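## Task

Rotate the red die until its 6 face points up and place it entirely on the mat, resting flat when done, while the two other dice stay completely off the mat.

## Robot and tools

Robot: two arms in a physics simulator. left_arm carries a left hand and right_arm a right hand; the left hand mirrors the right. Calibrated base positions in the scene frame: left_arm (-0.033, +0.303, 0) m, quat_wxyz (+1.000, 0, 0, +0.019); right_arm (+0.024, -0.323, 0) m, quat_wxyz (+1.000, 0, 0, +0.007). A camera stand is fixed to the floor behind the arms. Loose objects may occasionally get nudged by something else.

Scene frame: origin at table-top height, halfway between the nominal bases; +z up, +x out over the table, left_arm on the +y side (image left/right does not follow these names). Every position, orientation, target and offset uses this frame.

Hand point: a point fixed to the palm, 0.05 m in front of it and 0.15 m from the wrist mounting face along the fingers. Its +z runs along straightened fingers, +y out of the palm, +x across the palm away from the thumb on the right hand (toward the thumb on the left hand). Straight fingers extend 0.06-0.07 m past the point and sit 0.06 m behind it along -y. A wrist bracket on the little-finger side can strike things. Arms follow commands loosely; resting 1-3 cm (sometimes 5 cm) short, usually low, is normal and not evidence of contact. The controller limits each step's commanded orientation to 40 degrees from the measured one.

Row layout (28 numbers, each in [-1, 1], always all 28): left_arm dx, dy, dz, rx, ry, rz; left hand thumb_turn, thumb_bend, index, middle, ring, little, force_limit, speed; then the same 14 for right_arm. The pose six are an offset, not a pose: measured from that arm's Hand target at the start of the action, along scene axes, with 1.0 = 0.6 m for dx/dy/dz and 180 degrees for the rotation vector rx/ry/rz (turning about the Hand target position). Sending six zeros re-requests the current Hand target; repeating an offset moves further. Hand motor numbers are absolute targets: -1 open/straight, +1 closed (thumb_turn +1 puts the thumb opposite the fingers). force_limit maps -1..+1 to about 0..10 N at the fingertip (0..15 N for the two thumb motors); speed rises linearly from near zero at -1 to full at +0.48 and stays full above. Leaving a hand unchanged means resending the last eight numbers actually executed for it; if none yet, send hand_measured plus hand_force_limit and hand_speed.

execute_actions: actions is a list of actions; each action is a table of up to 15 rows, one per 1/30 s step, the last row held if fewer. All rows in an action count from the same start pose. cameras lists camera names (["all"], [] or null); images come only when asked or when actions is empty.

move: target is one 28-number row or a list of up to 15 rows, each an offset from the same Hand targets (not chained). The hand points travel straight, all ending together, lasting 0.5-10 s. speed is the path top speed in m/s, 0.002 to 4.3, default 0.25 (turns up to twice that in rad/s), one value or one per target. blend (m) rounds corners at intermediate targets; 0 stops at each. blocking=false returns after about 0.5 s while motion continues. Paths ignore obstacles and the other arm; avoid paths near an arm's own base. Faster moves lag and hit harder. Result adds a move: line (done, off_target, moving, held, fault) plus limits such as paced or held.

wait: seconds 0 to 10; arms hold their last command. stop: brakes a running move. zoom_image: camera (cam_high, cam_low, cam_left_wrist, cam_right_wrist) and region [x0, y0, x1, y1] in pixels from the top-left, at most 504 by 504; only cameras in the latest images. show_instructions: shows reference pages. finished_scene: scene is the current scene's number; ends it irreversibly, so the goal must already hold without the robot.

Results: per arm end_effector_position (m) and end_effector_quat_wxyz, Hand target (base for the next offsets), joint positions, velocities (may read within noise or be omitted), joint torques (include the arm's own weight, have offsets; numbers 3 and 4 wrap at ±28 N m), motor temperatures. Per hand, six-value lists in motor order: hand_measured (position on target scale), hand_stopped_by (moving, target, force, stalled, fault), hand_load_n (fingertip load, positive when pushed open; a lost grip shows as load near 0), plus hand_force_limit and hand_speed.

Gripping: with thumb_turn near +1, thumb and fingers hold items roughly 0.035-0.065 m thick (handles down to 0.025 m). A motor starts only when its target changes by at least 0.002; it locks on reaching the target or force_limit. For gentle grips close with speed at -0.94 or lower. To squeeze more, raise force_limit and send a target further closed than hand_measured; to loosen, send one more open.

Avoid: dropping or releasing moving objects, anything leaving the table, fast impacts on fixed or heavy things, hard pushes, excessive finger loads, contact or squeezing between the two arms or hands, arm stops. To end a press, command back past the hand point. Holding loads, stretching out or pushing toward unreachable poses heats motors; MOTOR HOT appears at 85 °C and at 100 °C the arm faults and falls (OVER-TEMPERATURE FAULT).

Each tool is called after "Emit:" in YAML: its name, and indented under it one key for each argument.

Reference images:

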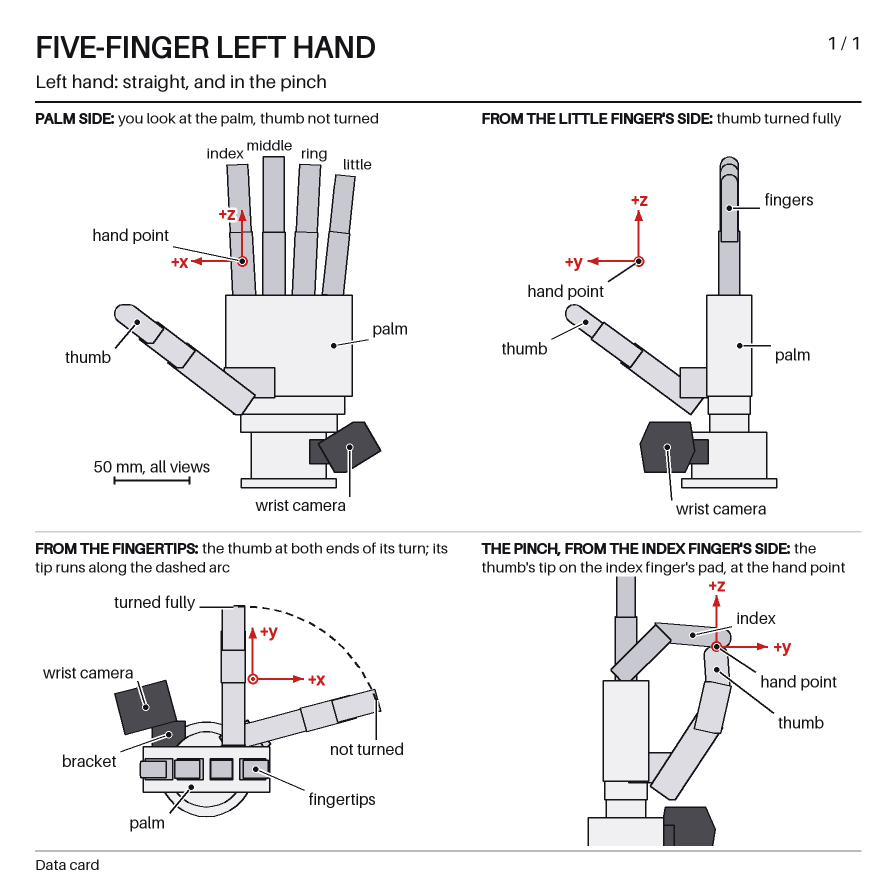

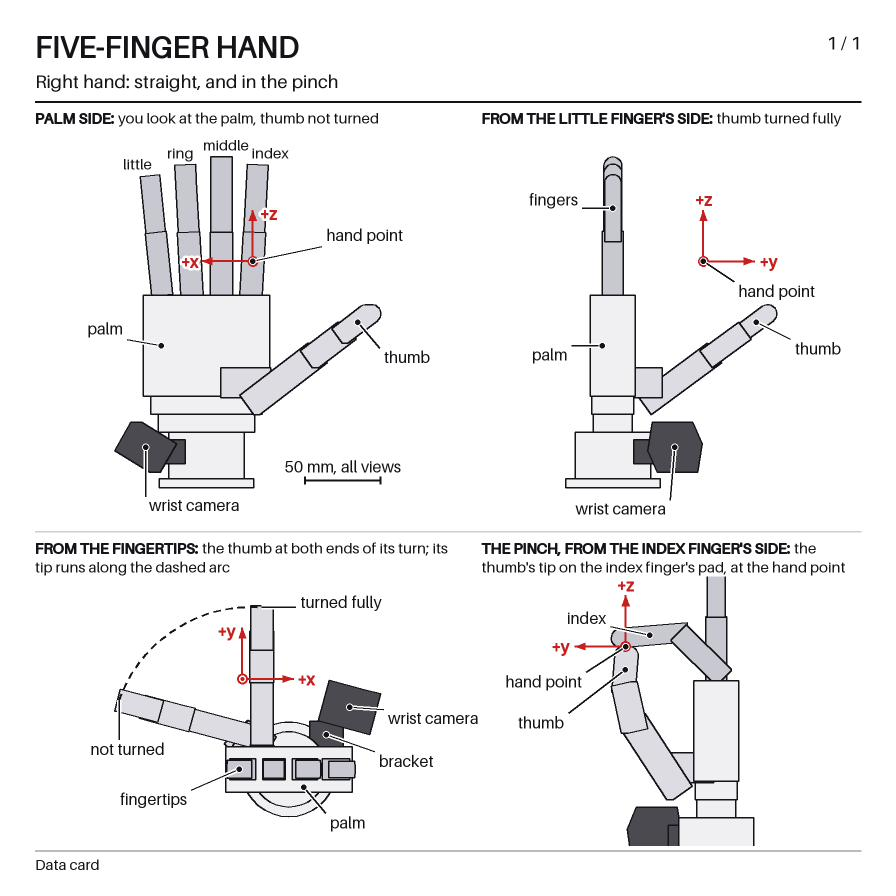

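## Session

Emit:
execute_actions:
  actions: []

Scene clock: 0.00 s.
left_arm: end_effector_position=(+0.5779, +0.4551, +0.1533) hand_measured=(-1.000, -1.000, -1.000, -1.000, -1.000, -1.000) hand_load_n=(+0.0, +0.0, +0.0, +0.0, +0.0, +0.0) hand_stopped_by=(target, target, target, target, target, target) hand_force_limit=0.00 hand_speed=-0.80 end_effector_quat_wxyz=(-0.063, +0.885, -0.454, +0.083) | right_arm: end_effector_position=(+0.4568, -0.4348, +0.1497) hand_measured=(-1.000, -1.000, -1.000, -1.000, -1.000, -1.000) hand_load_n=(+0.0, +0.0, +0.0, +0.0, +0.0, +0.0) hand_stopped_by=(target, target, target, target, target, target) hand_force_limit=0.00 hand_speed=-0.80 end_effector_quat_wxyz=(+0.013, +0.782, -0.623, -0.015)
Joint positions: left_arm=[0.292 1.993 1.93 -1.302 0.032 -0.296] | right_arm=[-0.26 1.737 1.532 -1.405 0.011 -0.471]
Joint velocities: within noise
Joint torques (N m): no reading
Motor temperatures (°C): left_arm=[32 26 32 29 26 26] | right_arm=[34 28 33 28 29 26]
Heat: left arm: hottest waist 32 °C; right arm: hottest waist 34 °C.
Hand target: left_arm +0.5860, +0.4569, +0.1611; -0.071, +0.884, -0.452, +0.093 | right_arm +0.4654, -0.4374, +0.1562; +0.009, +0.781, -0.625, -0.002

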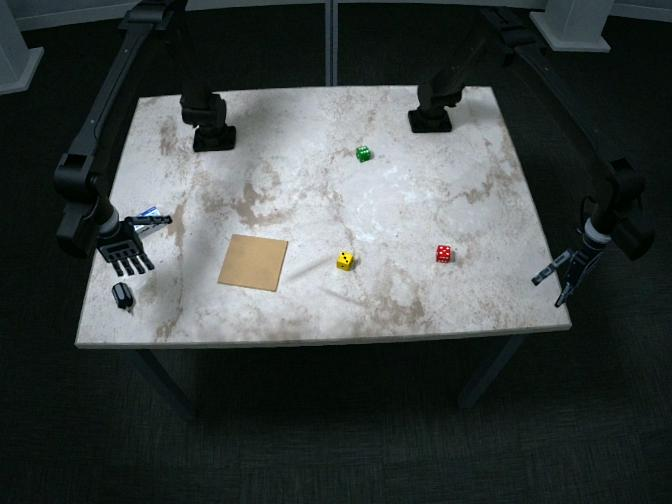

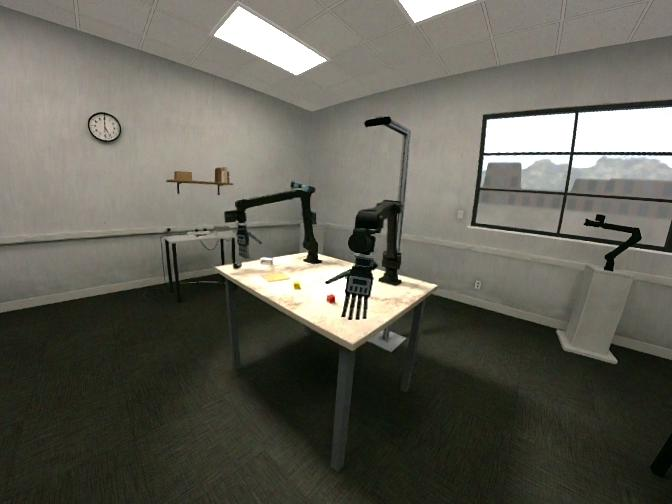

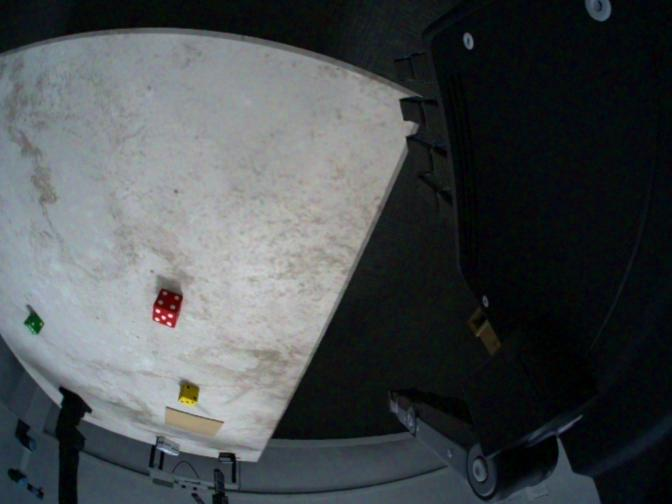

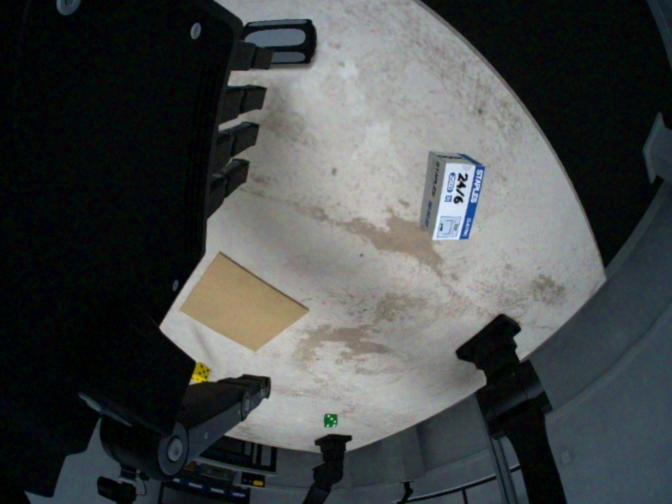

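Emit:
execute_actions:
  actions: []

Emit:
zoom_image:
  camera: "cam_high"
  region: [410, 225, 480, 285]

Emit:
zoom_image:
  camera: "cam_high"
  region: [200, 120, 480, 330]

Scene clock: 15.77 s.
left_arm: end_effector_position=(+0.5779, +0.4551, +0.1533) hand_measured=(-1.000, -1.000, -1.000, -1.000, -1.000, -1.000) hand_load_n=(+0.0, +0.0, +0.0, +0.0, +0.0, +0.0) hand_stopped_by=(target, target, target, target, target, target) hand_force_limit=0.00 hand_speed=-0.80 end_effector_quat_wxyz=(-0.063, +0.885, -0.454, +0.083) | right_arm: end_effector_position=(+0.4568, -0.4348, +0.1497) hand_measured=(-1.000, -1.000, -1.000, -1.000, -1.000, -1.000) hand_load_n=(+0.0, -0.5, +0.0, +0.0, +0.0, +0.0) hand_stopped_by=(target, target, target, target, target, target) hand_force_limit=0.00 hand_speed=-0.80 end_effector_quat_wxyz=(+0.013, +0.782, -0.623, -0.015)
Joint positions: left_arm=[0.292 1.993 1.93 -1.302 0.032 -0.296] | right_arm=[-0.26 1.737 1.532 -1.405 0.011 -0.471]
Joint velocities: within noise
Joint torques (N m): left_arm=[0.09 -17.44 10.1 0.38 -0.03 0.03] | right_arm=[1.03 -16.91 9.42 -0.24 -0.08 0.01]
Motor temperatures (°C): left_arm=[32 27 34 29 26 26] | right_arm=[33 30 35 28 29 26]
Heat: left arm: hottest elbow 34 °C; right arm: hottest elbow 35 °C.
Hand target: left_arm +0.5860, +0.4569, +0.1611; -0.071, +0.884, -0.452, +0.093 | right_arm +0.4654, -0.4374, +0.1562; +0.009, +0.781, -0.625, -0.002

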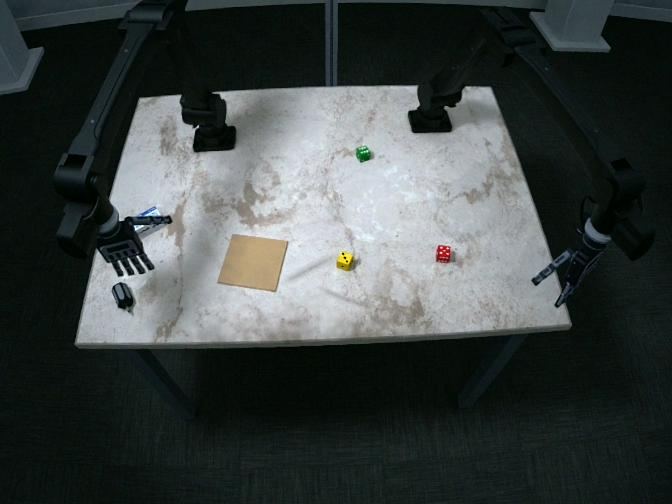

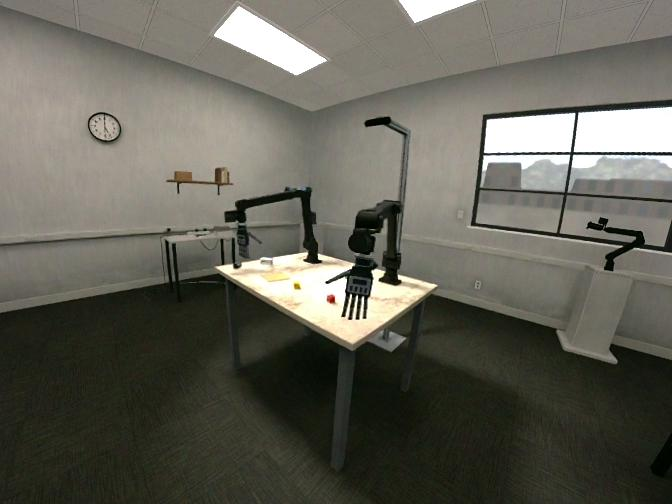

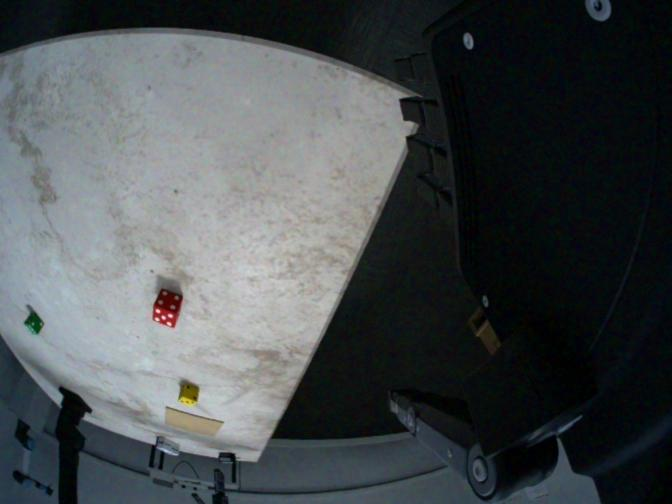

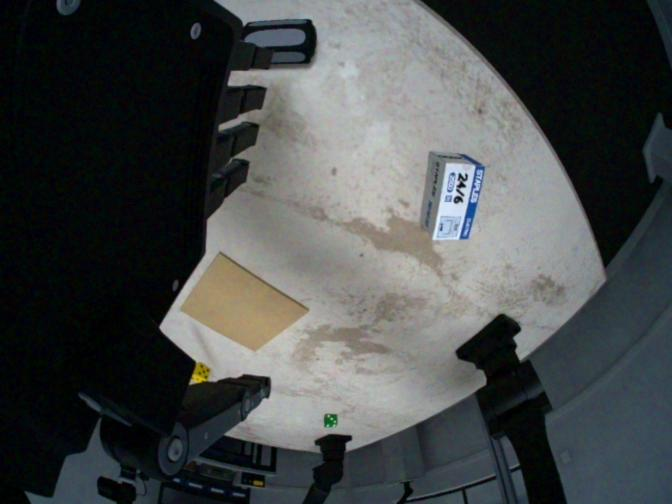

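Scaled by 7.200 from the camera's 672x504 image, which has a finer 960x720 frame.

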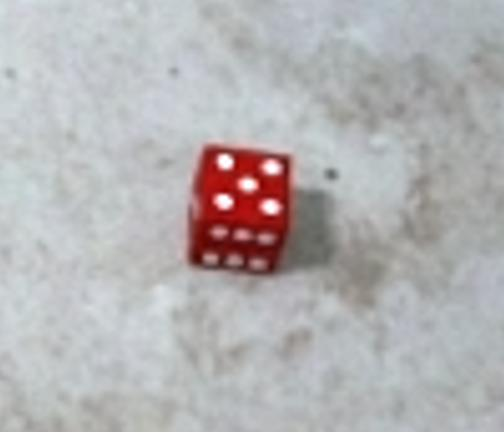

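Scaled by 1.800 from the camera's 672x504 image, which has a finer 960x720 frame.

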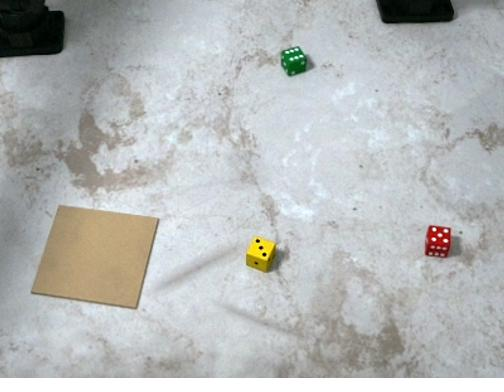

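Emit:
move:
  target: [-0.31,0.205,0.365,0,0,0,-1,-1,-1,-1,-1,-1,0,-0.8,-0.0757,0.6457,0.2397,0.2705,-0.2374,0.3578,1,-0.5,-0.3,-0.3,-1,-1,0,-0.5]
  speed: 0.35
  cameras: ["all"]

Scene clock: 53.00 s.
left_arm: end_effector_position=(+0.3975, +0.5778, +0.3618) hand_measured=(-1.000, -1.000, -1.000, -1.000, -1.000, -1.000) hand_load_n=(+0.0, +0.0, +0.0, +0.0, +0.0, +0.0) hand_stopped_by=(target, target, target, target, target, target) hand_force_limit=0.00 hand_speed=-0.80 end_effector_quat_wxyz=(-0.094, +0.885, -0.444, +0.106) | right_arm: end_effector_position=(+0.4172, -0.0514, +0.2931) hand_measured=(+1.000, -0.500, -0.300, -0.300, -1.000, -1.000) hand_load_n=(+0.0, +0.0, +0.0, +0.0, +0.0, +0.0) hand_stopped_by=(target, target, target, target, target, target) hand_force_limit=0.00 hand_speed=-0.50 end_effector_quat_wxyz=(-0.492, +0.868, -0.061, +0.011)
Joint positions: left_arm=[0.632 1.71 2.074 -1.674 0.112 0.016] | right_arm=[0.298 1.371 1.346 -0.968 -0.908 -0.832]
Joint torques (N m): left_arm=[0.32 -14.15 11.32 -0.06 0.22 0.11] | right_arm=[0.85 -13.22 8.79 1.09 -0.72 -0.13]
Heat: left arm: hottest elbow 38 °C; right arm: hottest elbow 39 °C.
Hand target: left_arm +0.4000, +0.5799, +0.3803; -0.071, +0.884, -0.452, +0.094 | right_arm +0.4199, -0.0501, +0.3000; -0.499, +0.865, -0.045, +0.026
Off the commanded pose: left_arm 0.019 m, 3 deg | right_arm 0.008 m, 3 deg.
joint sent to its limit (left arm) — joint 4 (wrist pitch), lower limit. The joint targets are off in orientation, not in position.
move: off_target (left_arm, right_arm)

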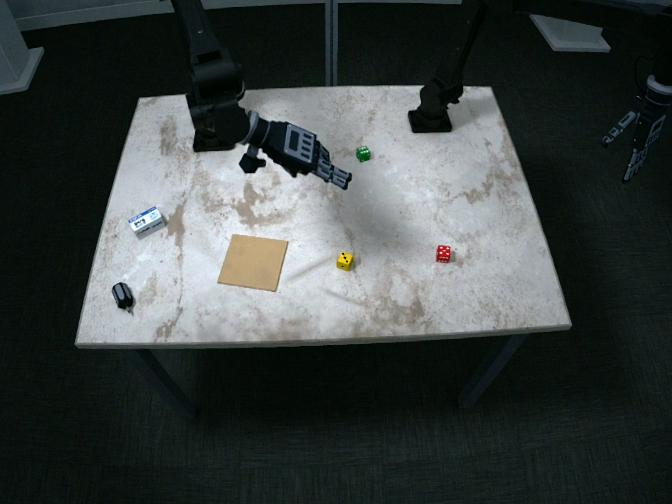

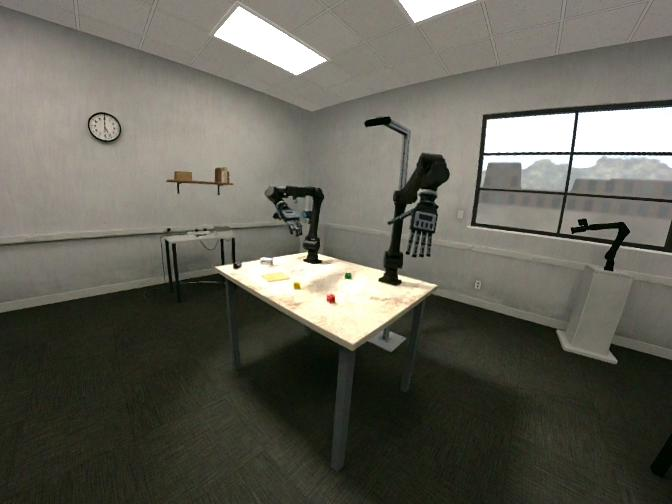

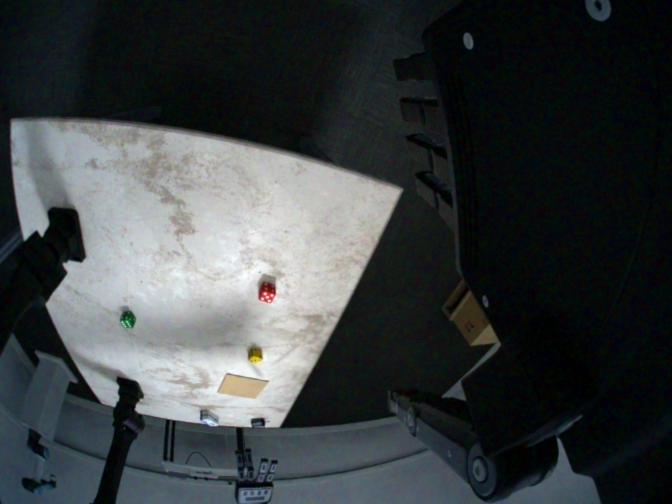

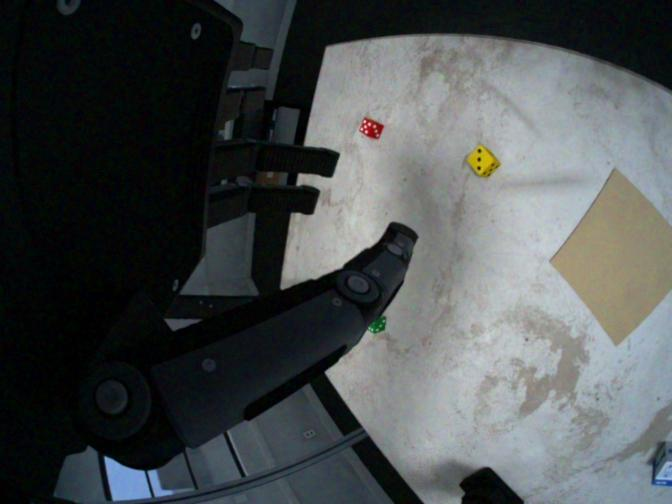

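Emit:
move:
  target: [0,0,0,0,0,0,-1,-1,-1,-1,-1,-1,0,-0.8,0.0202,0.5035,-0.2667,0,0,0,1,-0.5,-0.3,-0.3,-1,-1,0,-0.5]
  speed: 0.25
  cameras: ["all"]

Scene clock: 58.73 s.
left_arm: end_effector_position=(+0.3975, +0.5778, +0.3618) hand_measured=(-1.000, -1.000, -1.000, -1.000, -1.000, -1.000) hand_load_n=(+0.0, -0.5, +0.0, +0.0, +0.0, +0.0) hand_stopped_by=(target, target, target, target, target, target) hand_force_limit=0.00 hand_speed=-0.80 end_effector_quat_wxyz=(-0.094, +0.885, -0.444, +0.106) | right_arm: end_effector_position=(+0.4143, +0.2353, +0.1165) hand_measured=(+1.000, -0.500, -0.300, -0.300, -1.000, -1.000) hand_load_n=(+0.0, +0.0, +0.0, +0.0, +0.0, +0.0) hand_stopped_by=(target, target, target, target, target, target) hand_force_limit=0.00 hand_speed=-0.50 end_effector_quat_wxyz=(-0.478, +0.877, -0.050, +0.010)
Joint positions: left_arm=[0.632 1.71 2.074 -1.674 0.112 0.016] | right_arm=[0.787 1.842 1.416 -0.274 -0.567 -0.388]
Joint torques (N m): left_arm=[0.32 -14.04 11.3 -0.01 0.21 0.11] | right_arm=[0.91 -19.25 12.23 1.62 -0.22 0.13]
Motor temperatures (°C): left_arm=[32 30 39 28 26 26] | right_arm=[33 32 40 28 29 26]
Heat: left arm: hottest elbow 39 °C; right arm: hottest elbow 40 °C.
Hand target: left_arm +0.4000, +0.5799, +0.3803; -0.071, +0.884, -0.452, +0.094 | right_arm +0.4319, +0.2521, +0.1401; -0.499, +0.865, -0.045, +0.026
Off the commanded pose: left_arm 0.019 m, 3 deg | right_arm 0.034 m, 3 deg.
joint sent to its limit (left arm) — joint 4 (wrist pitch), lower limit. The joint targets are off in orientation, not in position.
move: off_target (left_arm, right_arm)

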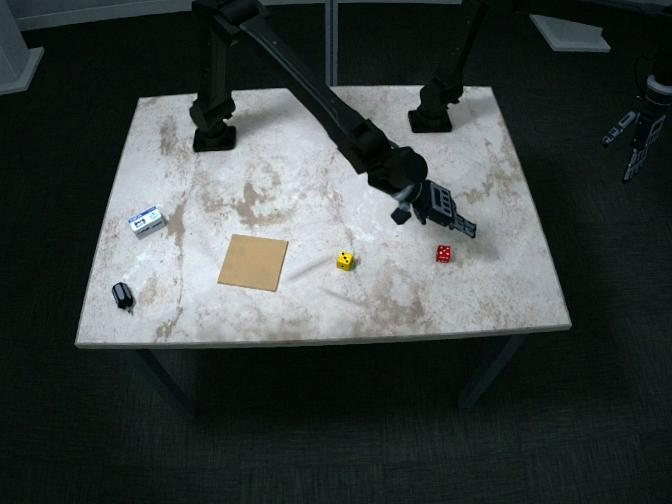

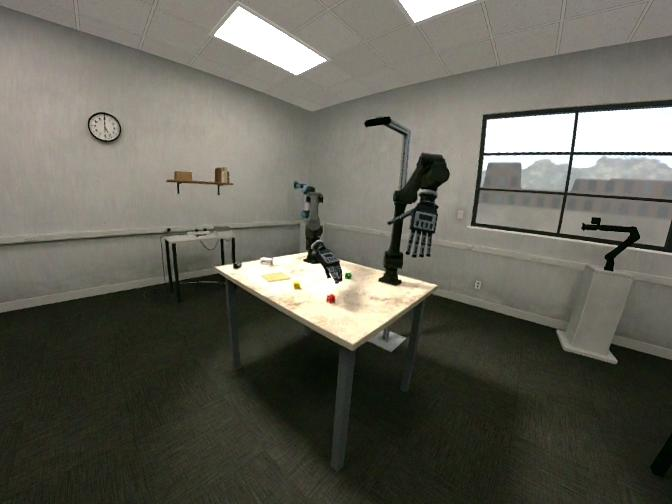

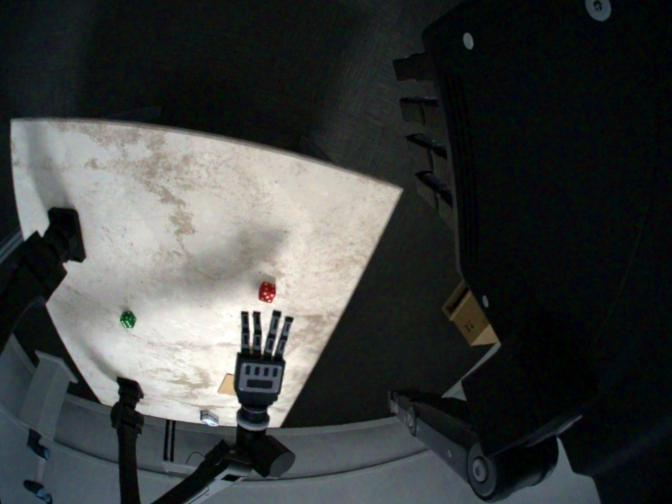

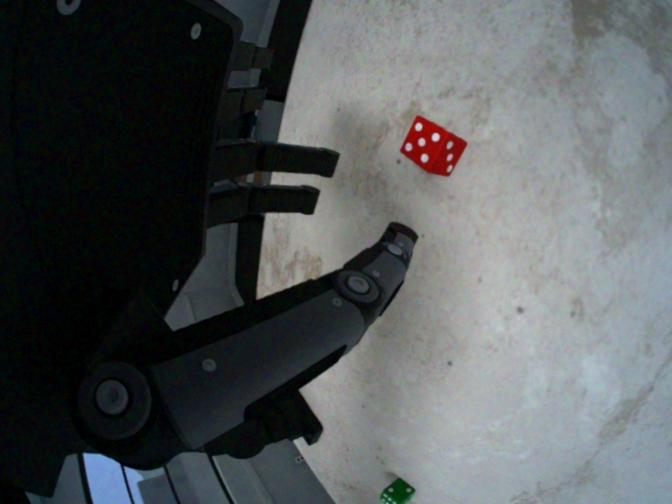

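Emit:
move:
  target: [0,0,0,0,0,0,-1,-1,-1,-1,-1,-1,0,-0.8,0.047,0.0133,-0.0667,0,0,0,1,-0.5,-0.3,-0.3,-1,-1,0,-0.5]
  speed: 0.15
  cameras: ["cam_right_wrist","cam_high"]

Scene clock: 79.60 s.
left_arm: end_effector_position=(+0.3975, +0.5778, +0.3618) hand_measured=(-1.000, -1.000, -1.000, -1.000, -1.000, -1.000) hand_load_n=(+0.0, +0.0, +0.5, +0.0, +0.0, +0.0) hand_stopped_by=(target, target, target, target, target, target) hand_force_limit=0.00 hand_speed=-0.80 end_effector_quat_wxyz=(-0.094, +0.885, -0.444, +0.106) | right_arm: end_effector_position=(+0.4398, +0.2453, +0.0761) hand_measured=(+1.000, -0.500, -0.300, -0.300, -1.000, -1.000) hand_load_n=(+0.0, +0.0, +0.0, +0.0, +0.0, +0.0) hand_stopped_by=(target, target, target, target, target, target) hand_force_limit=0.00 hand_speed=-0.50 end_effector_quat_wxyz=(-0.476, +0.877, -0.057, +0.007)
Joint positions: left_arm=[0.632 1.71 2.074 -1.674 0.112 0.016] | right_arm=[0.768 1.948 1.464 -0.227 -0.578 -0.388]
Joint torques (N m): left_arm=[0.32 -14.1 11.29 -0.02 0.21 0.11] | right_arm=[0.32 -20.66 11.88 1.57 -0.5 -0.03]
Heat: left arm: hottest elbow 41 °C; right arm: hottest elbow 42 °C.
Hand target: left_arm +0.4000, +0.5799, +0.3803; -0.071, +0.884, -0.452, +0.094 | right_arm +0.4602, +0.2600, +0.1000; -0.499, +0.865, -0.045, +0.026
Off the commanded pose: left_arm 0.019 m, 3 deg | right_arm 0.035 m, 4 deg.
joint sent to its limit (left arm) — joint 4 (wrist pitch), lower limit. The joint targets are off in orientation, not in position.
move: off_target (left_arm, right_arm)
Images, in order (width x height): cam_high 672x504, cam_right_wrist 672x504.

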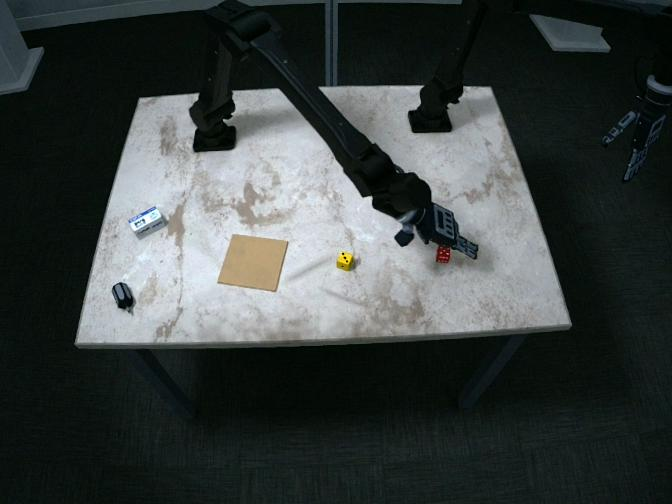

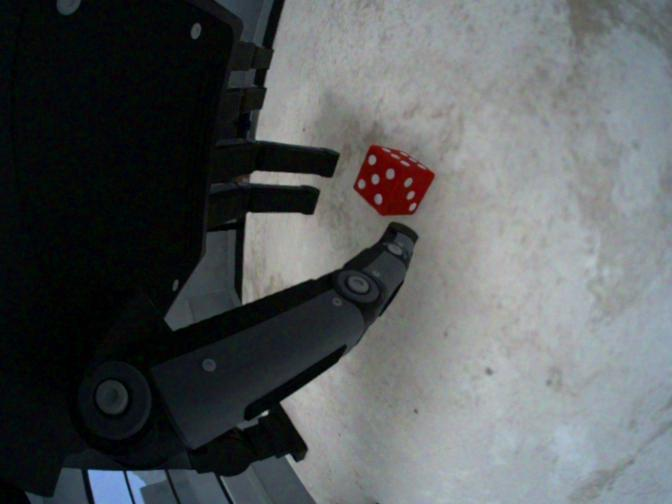

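Emit:
move:
  target: [0,0,0,0,0,0,-1,-1,-1,-1,-1,-1,0,-0.8,0.0172,0.02,-0.03,0,0,0,1,-0.5,-0.3,-0.3,-1,-1,0,-0.5]
  speed: 0.08
  cameras: ["cam_right_wrist"]

Emit:
zoom_image:
  camera: "cam_right_wrist"
  region: [260, 120, 500, 300]

Scene clock: 95.00 s.
left_arm: end_effector_position=(+0.3975, +0.5778, +0.3618) hand_measured=(-1.000, -1.000, -1.000, -1.000, -1.000, -1.000) hand_load_n=(-0.5, +0.0, +0.0, +0.0, +0.0, +0.0) hand_stopped_by=(target, target, target, target, target, target) hand_force_limit=0.00 hand_speed=-0.80 end_effector_quat_wxyz=(-0.094, +0.885, -0.444, +0.106) | right_arm: end_effector_position=(+0.4522, +0.2576, +0.0666) hand_measured=(+1.000, -0.500, -0.300, -0.300, -1.000, -1.000) hand_load_n=(+0.0, +0.0, +0.0, +0.0, +0.0, +0.0) hand_stopped_by=(target, target, target, target, target, target) hand_force_limit=0.00 hand_speed=-0.50 end_effector_quat_wxyz=(-0.481, +0.875, -0.055, +0.011)
Joint positions: left_arm=[0.632 1.71 2.074 -1.674 0.112 0.016] | right_arm=[0.768 1.996 1.508 -0.208 -0.578 -0.388]
Joint torques (N m): left_arm=[0.32 -14.04 11.3 -0.01 0.21 0.11] | right_arm=[0.62 -20.42 11.75 1.55 -0.45 -0.01]
Motor temperatures (°C): left_arm=[32 32 42 28 26 26] | right_arm=[33 32 45 28 29 26]
Heat: left arm: hottest elbow 42 °C; right arm: hottest elbow 45 °C.
Hand target: left_arm +0.4000, +0.5799, +0.3803; -0.071, +0.884, -0.452, +0.094 | right_arm +0.4706, +0.2721, +0.0821; -0.499, +0.865, -0.045, +0.026
Off the commanded pose: left_arm 0.019 m, 3 deg | right_arm 0.028 m, 3 deg.
joint sent to its limit (left arm) — joint 4 (wrist pitch), lower limit. The joint targets are off in orientation, not in position.
move: off_target (left_arm, right_arm)
Images, in order (width x height): cam_right_wrist 672x504.

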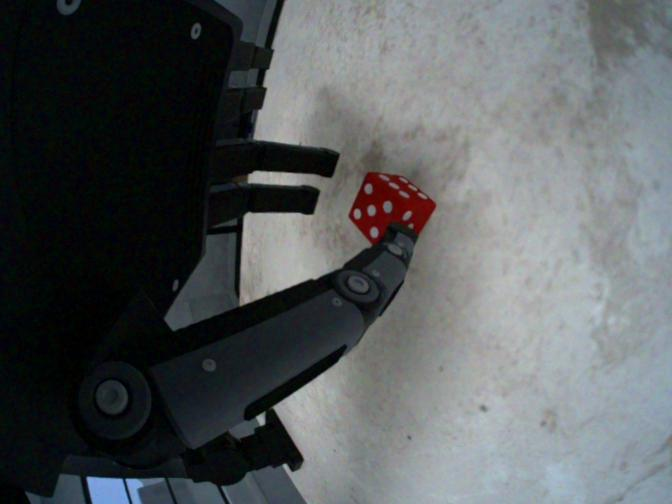

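Scaled by 2.100 from the camera's 672x504 image, which has a finer 960x720 frame.

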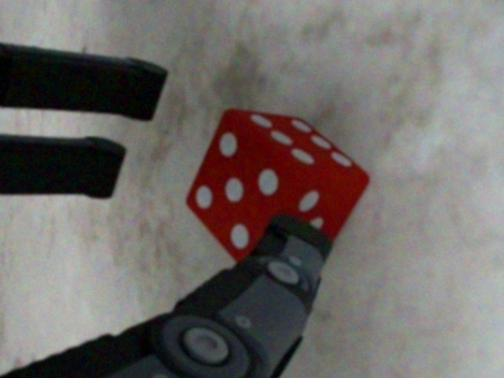

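Emit:
move:
  target: [0,0,0,0,0,0,-1,-1,-1,-1,-1,-1,0,-0.8,0.0015,-0.006,-0.0167,0,0,0,1,-0.5,-0.3,-0.3,-1,-1,0,-0.5]
  speed: 0.06
  cameras: ["cam_right_wrist"]

Emit:
zoom_image:
  camera: "cam_right_wrist"
  region: [260, 120, 500, 300]

Scene clock: 113.13 s.
left_arm: end_effector_position=(+0.3975, +0.5778, +0.3618) hand_measured=(-1.000, -1.000, -1.000, -1.000, -1.000, -1.000) hand_load_n=(+0.0, +0.0, +0.0, +0.0, +0.0, +0.0) hand_stopped_by=(target, target, target, target, target, target) hand_force_limit=0.00 hand_speed=-0.80 end_effector_quat_wxyz=(-0.094, +0.885, -0.444, +0.106) | right_arm: end_effector_position=(+0.4545, +0.2602, +0.0674) hand_measured=(+1.000, -0.500, -0.300, -0.300, -1.000, -1.000) hand_load_n=(+0.0, +0.0, +0.0, +0.0, +0.0, +0.0) hand_stopped_by=(target, target, target, target, target, target) hand_force_limit=0.00 hand_speed=-0.50 end_effector_quat_wxyz=(-0.486, +0.872, -0.052, +0.015)
Joint positions: left_arm=[0.632 1.71 2.074 -1.674 0.112 0.016] | right_arm=[0.768 1.999 1.508 -0.19 -0.579 -0.388]
Joint torques (N m): left_arm=[0.26 -14.04 11.3 -0.01 0.21 0.11] | right_arm=[0.15 -20.01 10.74 1.72 -0.5 -0.04]
Heat: left arm: hottest elbow 43 °C; right arm: hottest elbow 48 °C.
Hand target: left_arm +0.4000, +0.5799, +0.3803; -0.071, +0.884, -0.452, +0.094 | right_arm +0.4715, +0.2685, +0.0719; -0.499, +0.865, -0.045, +0.026
Off the commanded pose: left_arm 0.019 m, 3 deg | right_arm 0.020 m, 2 deg.
joint sent to its limit (left arm) — joint 4 (wrist pitch), lower limit. The joint targets are off in orientation, not in position.
move: off_target (left_arm, right_arm)
Images, in order (width x height): cam_right_wrist 672x504.

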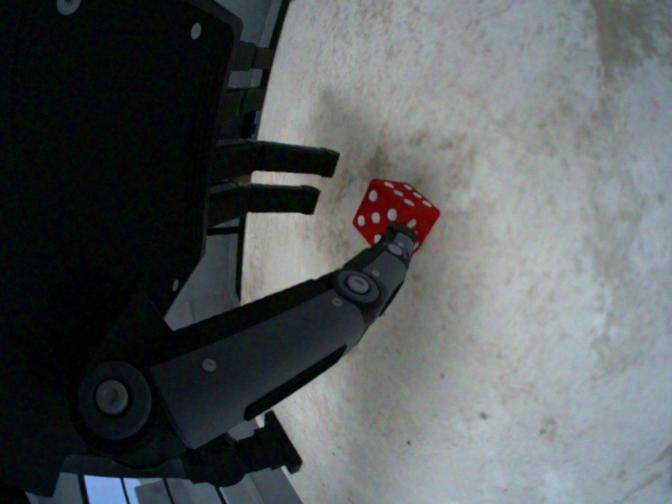

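Scaled by 2.100 from the camera's 672x504 image, which has a finer 960x720 frame.

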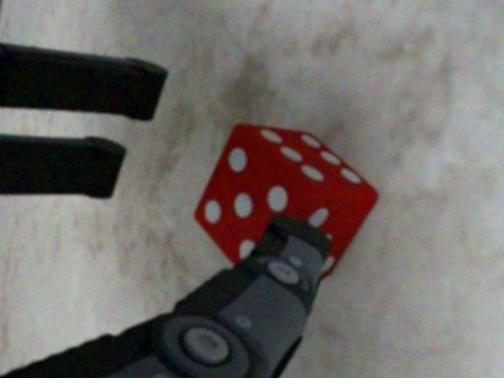

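Emit:
move:
  target: [0,0,0,0,0,0,-1,-1,-1,-1,-1,-1,0,-0.8,0,-0.02,0.0667,0,0,0,1,-0.5,-0.3,-0.3,-1,-1,0,-0.5]
  speed: 0.1
  cameras: ["cam_right_wrist"]

Emit:
zoom_image:
  camera: "cam_right_wrist"
  region: [260, 120, 500, 300]

Scene clock: 126.47 s.
left_arm: end_effector_position=(+0.3975, +0.5778, +0.3618) hand_measured=(-1.000, -1.000, -1.000, -1.000, -1.000, -1.000) hand_load_n=(+0.0, +0.0, +0.0, +0.0, +0.0, +0.0) hand_stopped_by=(target, target, target, target, target, target) hand_force_limit=0.00 hand_speed=-0.80 end_effector_quat_wxyz=(-0.094, +0.885, -0.444, +0.106) | right_arm: end_effector_position=(+0.4540, +0.2492, +0.0802) hand_measured=(+1.000, -0.500, -0.300, -0.300, -1.000, -1.000) hand_load_n=(+0.0, +0.0, +0.0, +0.0, +0.0, +0.0) hand_stopped_by=(target, target, target, target, target, target) hand_force_limit=0.00 hand_speed=-0.50 end_effector_quat_wxyz=(-0.481, +0.875, -0.059, +0.007)
Joint positions: left_arm=[0.632 1.71 2.074 -1.674 0.112 0.016] | right_arm=[0.755 1.971 1.508 -0.241 -0.59 -0.388]
Joint torques (N m): left_arm=[0.32 -14.04 11.3 -0.02 0.21 0.11] | right_arm=[0.21 -22.71 11.47 0.57 -0.51 -0.12]
Heat: left arm: hottest elbow 44 °C; right arm: hottest elbow 49 °C.
Hand target: left_arm +0.4000, +0.5799, +0.3803; -0.071, +0.884, -0.452, +0.094 | right_arm +0.4714, +0.2565, +0.1120; -0.499, +0.865, -0.045, +0.026
Off the commanded pose: left_arm 0.019 m, 3 deg | right_arm 0.037 m, 4 deg.
joint sent to its limit (left arm) — joint 4 (wrist pitch), lower limit. The joint targets are off in orientation, not in position.
move: off_target (left_arm, right_arm)
Images, in order (width x height): cam_right_wrist 672x504.

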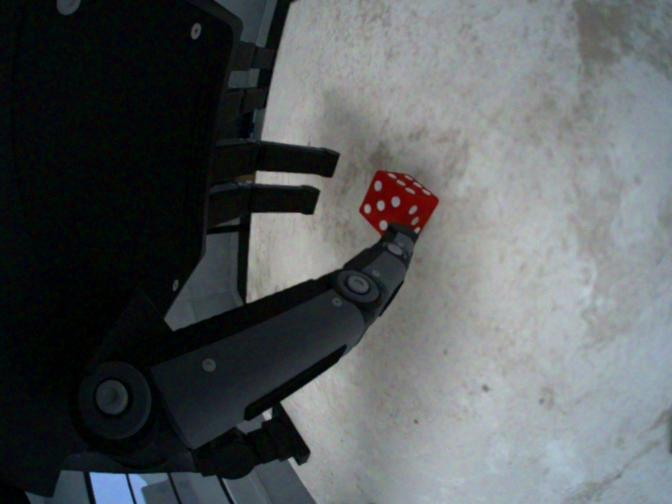

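Scaled by 2.100 from the camera's 672x504 image, which has a finer 960x720 frame.

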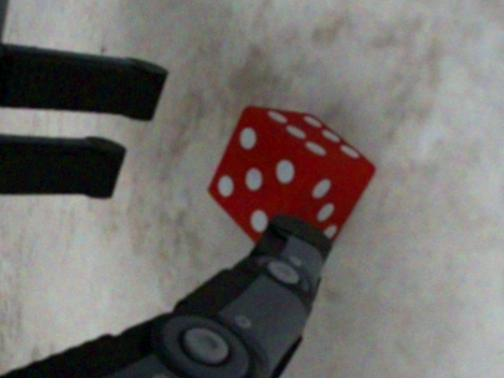

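Emit:
move:
  target: [0,0,0,0,0,0,-1,-1,-1,-1,-1,-1,0,-0.8,0.0077,0.0125,-0.055,0,0,0,1,-0.5,-0.3,-0.3,-1,-1,0,-0.5]
  speed: 0.06
  cameras: ["cam_right_wrist"]

Emit:
zoom_image:
  camera: "cam_right_wrist"
  region: [260, 120, 500, 300]

Scene clock: 148.53 s.
left_arm: end_effector_position=(+0.3975, +0.5778, +0.3618) hand_measured=(-1.000, -1.000, -1.000, -1.000, -1.000, -1.000) hand_load_n=(+0.0, +0.0, +0.0, +0.0, +0.0, +0.0) hand_stopped_by=(target, target, target, target, target, target) hand_force_limit=0.00 hand_speed=-0.80 end_effector_quat_wxyz=(-0.094, +0.885, -0.444, +0.106) | right_arm: end_effector_position=(+0.4574, +0.2525, +0.0672) hand_measured=(+1.000, -0.500, -0.300, -0.300, -1.000, -1.000) hand_load_n=(+0.0, +0.0, +0.0, +0.0, +0.0, +0.0) hand_stopped_by=(target, target, target, target, target, target) hand_force_limit=0.00 hand_speed=-0.50 end_effector_quat_wxyz=(-0.483, +0.874, -0.058, +0.009)
Joint positions: left_arm=[0.632 1.71 2.074 -1.674 0.112 0.016] | right_arm=[0.755 1.996 1.508 -0.21 -0.59 -0.388]
Joint torques (N m): left_arm=[0.38 -14.04 11.3 -0.01 0.22 0.11] | right_arm=[0.38 -20.31 11.21 1.66 -0.42 -0.13]
Motor temperatures (°C): left_arm=[32 32 44 28 26 26] | right_arm=[33 35 50 28 29 26]
Heat: left arm: hottest elbow 44 °C; right arm: hottest elbow 50 °C.
Hand target: left_arm +0.4000, +0.5799, +0.3803; -0.071, +0.884, -0.452, +0.094 | right_arm +0.4760, +0.2640, +0.0790; -0.499, +0.865, -0.045, +0.026
Off the commanded pose: left_arm 0.019 m, 3 deg | right_arm 0.025 m, 3 deg.
joint sent to its limit (left arm) — joint 4 (wrist pitch), lower limit. The joint targets are off in orientation, not in position.
move: off_target (left_arm, right_arm)
Images, in order (width x height): cam_right_wrist 672x504.

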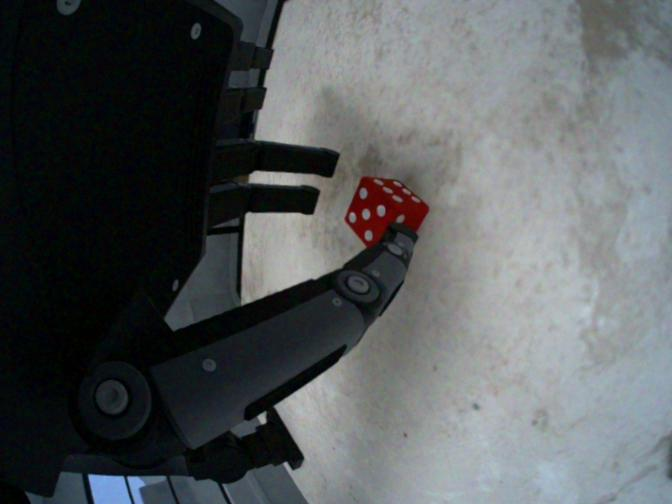

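Scaled by 2.100 from the camera's 672x504 image, which has a finer 960x720 frame.

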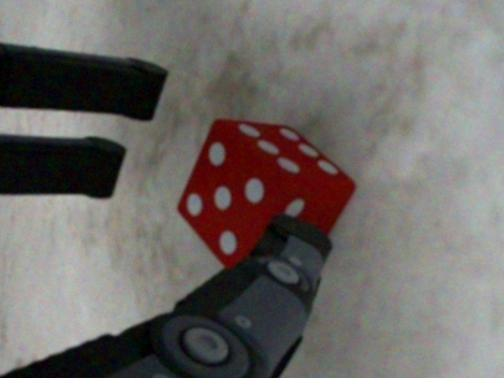

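Emit:
move:
  target:
    - [0,0,0,0,0,0,-1,-1,-1,-1,-1,-1,0,-0.8,0,-0.0083,0.02,0,0,0,1,-0.5,-0.6,-0.6,-1,-1,0,-0.5]
    - [0,0,0,0,0,0,-1,-1,-1,-1,-1,-1,0,-0.8,0,-0.0083,-0.025,0,0,0,1,-0.5,-0.6,-0.6,-1,-1,0,-0.5]
  speed: 0.05
  cameras: ["cam_right_wrist"]

Emit:
zoom_image:
  camera: "cam_right_wrist"
  region: [260, 120, 500, 300]

Scene clock: 176.17 s.
left_arm: end_effector_position=(+0.3975, +0.5778, +0.3618) hand_measured=(-1.000, -1.000, -1.000, -1.000, -1.000, -1.000) hand_load_n=(+0.0, +0.0, +0.0, +0.0, +0.0, +0.0) hand_stopped_by=(target, target, target, target, target, target) hand_force_limit=0.00 hand_speed=-0.80 end_effector_quat_wxyz=(-0.094, +0.885, -0.444, +0.106) | right_arm: end_effector_position=(+0.4630, +0.2559, +0.0669) hand_measured=(+1.000, -0.500, -0.600, -0.600, -1.000, -1.000) hand_load_n=(+0.0, +0.0, +0.0, +0.0, +0.0, +0.0) hand_stopped_by=(target, target, target, target, target, target) hand_force_limit=0.00 hand_speed=-0.50 end_effector_quat_wxyz=(-0.491, +0.869, -0.054, +0.017)
Joint positions: left_arm=[0.632 1.71 2.074 -1.674 0.112 0.016] | right_arm=[0.753 2.003 1.508 -0.176 -0.592 -0.39]
Joint torques (N m): left_arm=[0.21 -14.1 11.3 -0.01 0.21 0.12] | right_arm=[0.21 -20.01 9.47 1.61 -0.52 -0.13]
Heat: left arm: hottest elbow 45 °C; right arm: hottest elbow 51 °C.
Hand target: left_arm +0.4000, +0.5799, +0.3803; -0.071, +0.884, -0.452, +0.094 | right_arm +0.4761, +0.2590, +0.0642; -0.499, +0.865, -0.045, +0.026
Off the commanded pose: left_arm 0.019 m, 3 deg | right_arm 0.014 m, 2 deg.
joint sent to its limit (left arm) — joint 4 (wrist pitch), lower limit. The joint targets are off in orientation, not in position.
move: off_target (left_arm, right_arm)
Images, in order (width x height): cam_right_wrist 672x504.

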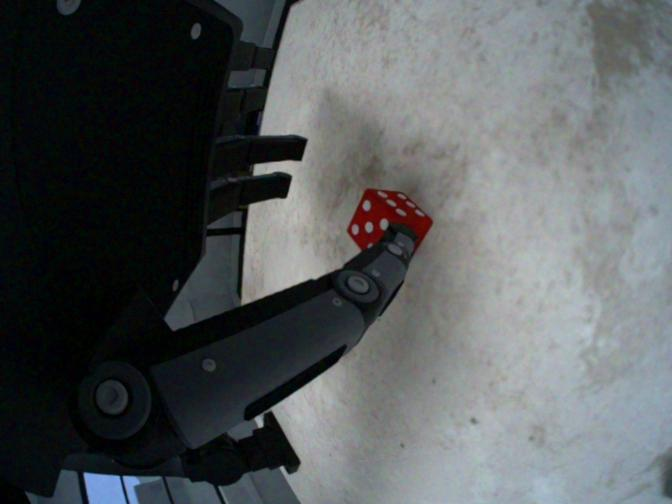

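Scaled by 2.100 from the camera's 672x504 image, which has a finer 960x720 frame.

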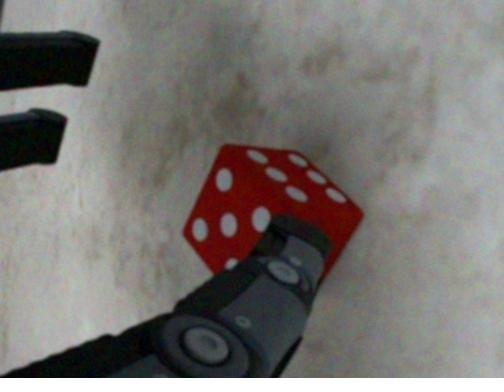

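Emit:
wait:
  seconds: 0
  cameras: ["cam_high","cam_low"]

Emit:
zoom_image:
  camera: "cam_high"
  region: [370, 160, 500, 280]

Emit:
zoom_image:
  camera: "cam_low"
  region: [280, 230, 400, 320]

Scene clock: 180.57 s.
left_arm: end_effector_position=(+0.3975, +0.5778, +0.3618) hand_measured=(-1.000, -1.000, -1.000, -1.000, -1.000, -1.000) hand_load_n=(+0.0, +0.0, +0.0, +0.0, +0.0, +0.0) hand_stopped_by=(target, target, target, target, target, target) hand_force_limit=0.00 hand_speed=-0.80 end_effector_quat_wxyz=(-0.094, +0.885, -0.444, +0.106) | right_arm: end_effector_position=(+0.4630, +0.2559, +0.0669) hand_measured=(+1.000, -0.500, -0.600, -0.600, -1.000, -1.000) hand_load_n=(+0.0, +0.0, +0.0, +0.0, +0.0, +0.0) hand_stopped_by=(target, target, target, target, target, target) hand_force_limit=0.00 hand_speed=-0.50 end_effector_quat_wxyz=(-0.491, +0.869, -0.054, +0.017)
Joint positions: left_arm=[0.632 1.71 2.074 -1.674 0.112 0.016] | right_arm=[0.753 2.003 1.508 -0.176 -0.592 -0.39]
Joint torques (N m): left_arm=[0.26 -14.1 11.3 -0.01 0.22 0.11] | right_arm=[0.15 -20.07 9.44 1.62 -0.51 -0.13]
Heat: left arm: hottest elbow 45 °C; right arm: hottest elbow 50 °C.
Hand target: left_arm +0.4000, +0.5799, +0.3803; -0.071, +0.884, -0.452, +0.094 | right_arm +0.4761, +0.2590, +0.0642; -0.499, +0.865, -0.045, +0.026
Off the commanded pose: left_arm 0.019 m, 3 deg | right_arm 0.014 m, 2 deg.
Images, in order (width x height): cam_high 672x504, cam_low 672x504.

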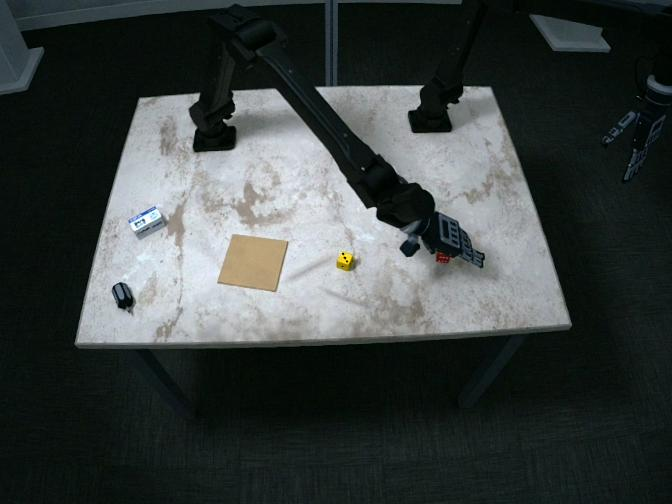

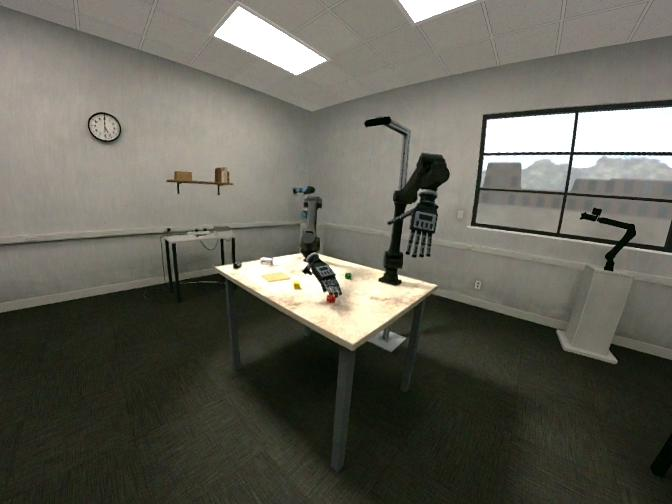

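Scaled by 3.877 from the camera's 672x504 image, which has a finer 960x720 frame.

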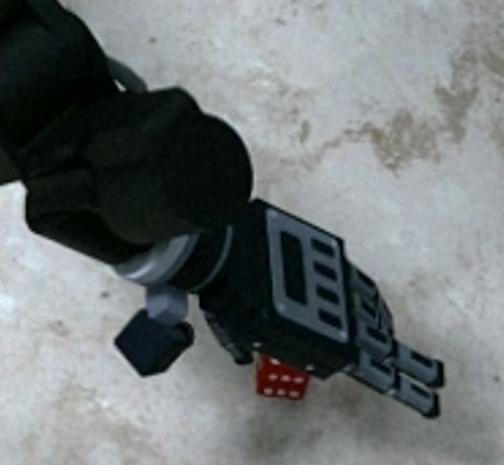

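Scaled by 4.200 from the camera's 672x504 image, which has a finer 960x720 frame.

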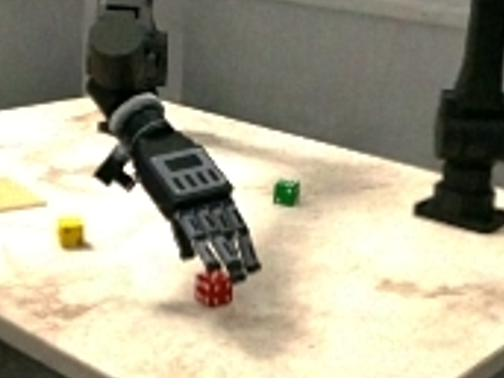

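Emit:
zoom_image:
  camera: "cam_high"
  region: [420, 200, 500, 280]

Emit:
zoom_image:
  camera: "cam_low"
  region: [300, 245, 350, 310]

Scaled by 6.300 from the camera's 672x504 image, which has a finer 960x720 frame.

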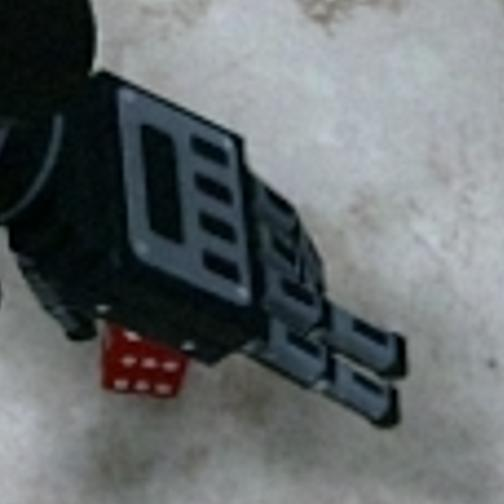

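Scaled by 7.754 from the camera's 672x504 image, which has a finer 960x720 frame.

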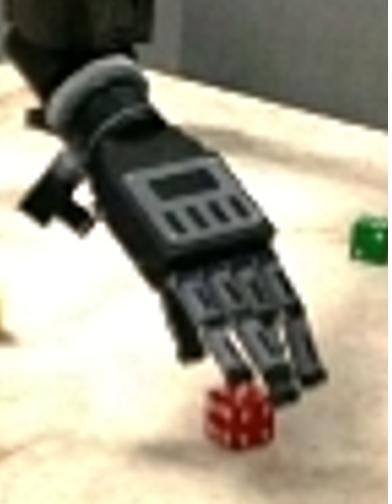

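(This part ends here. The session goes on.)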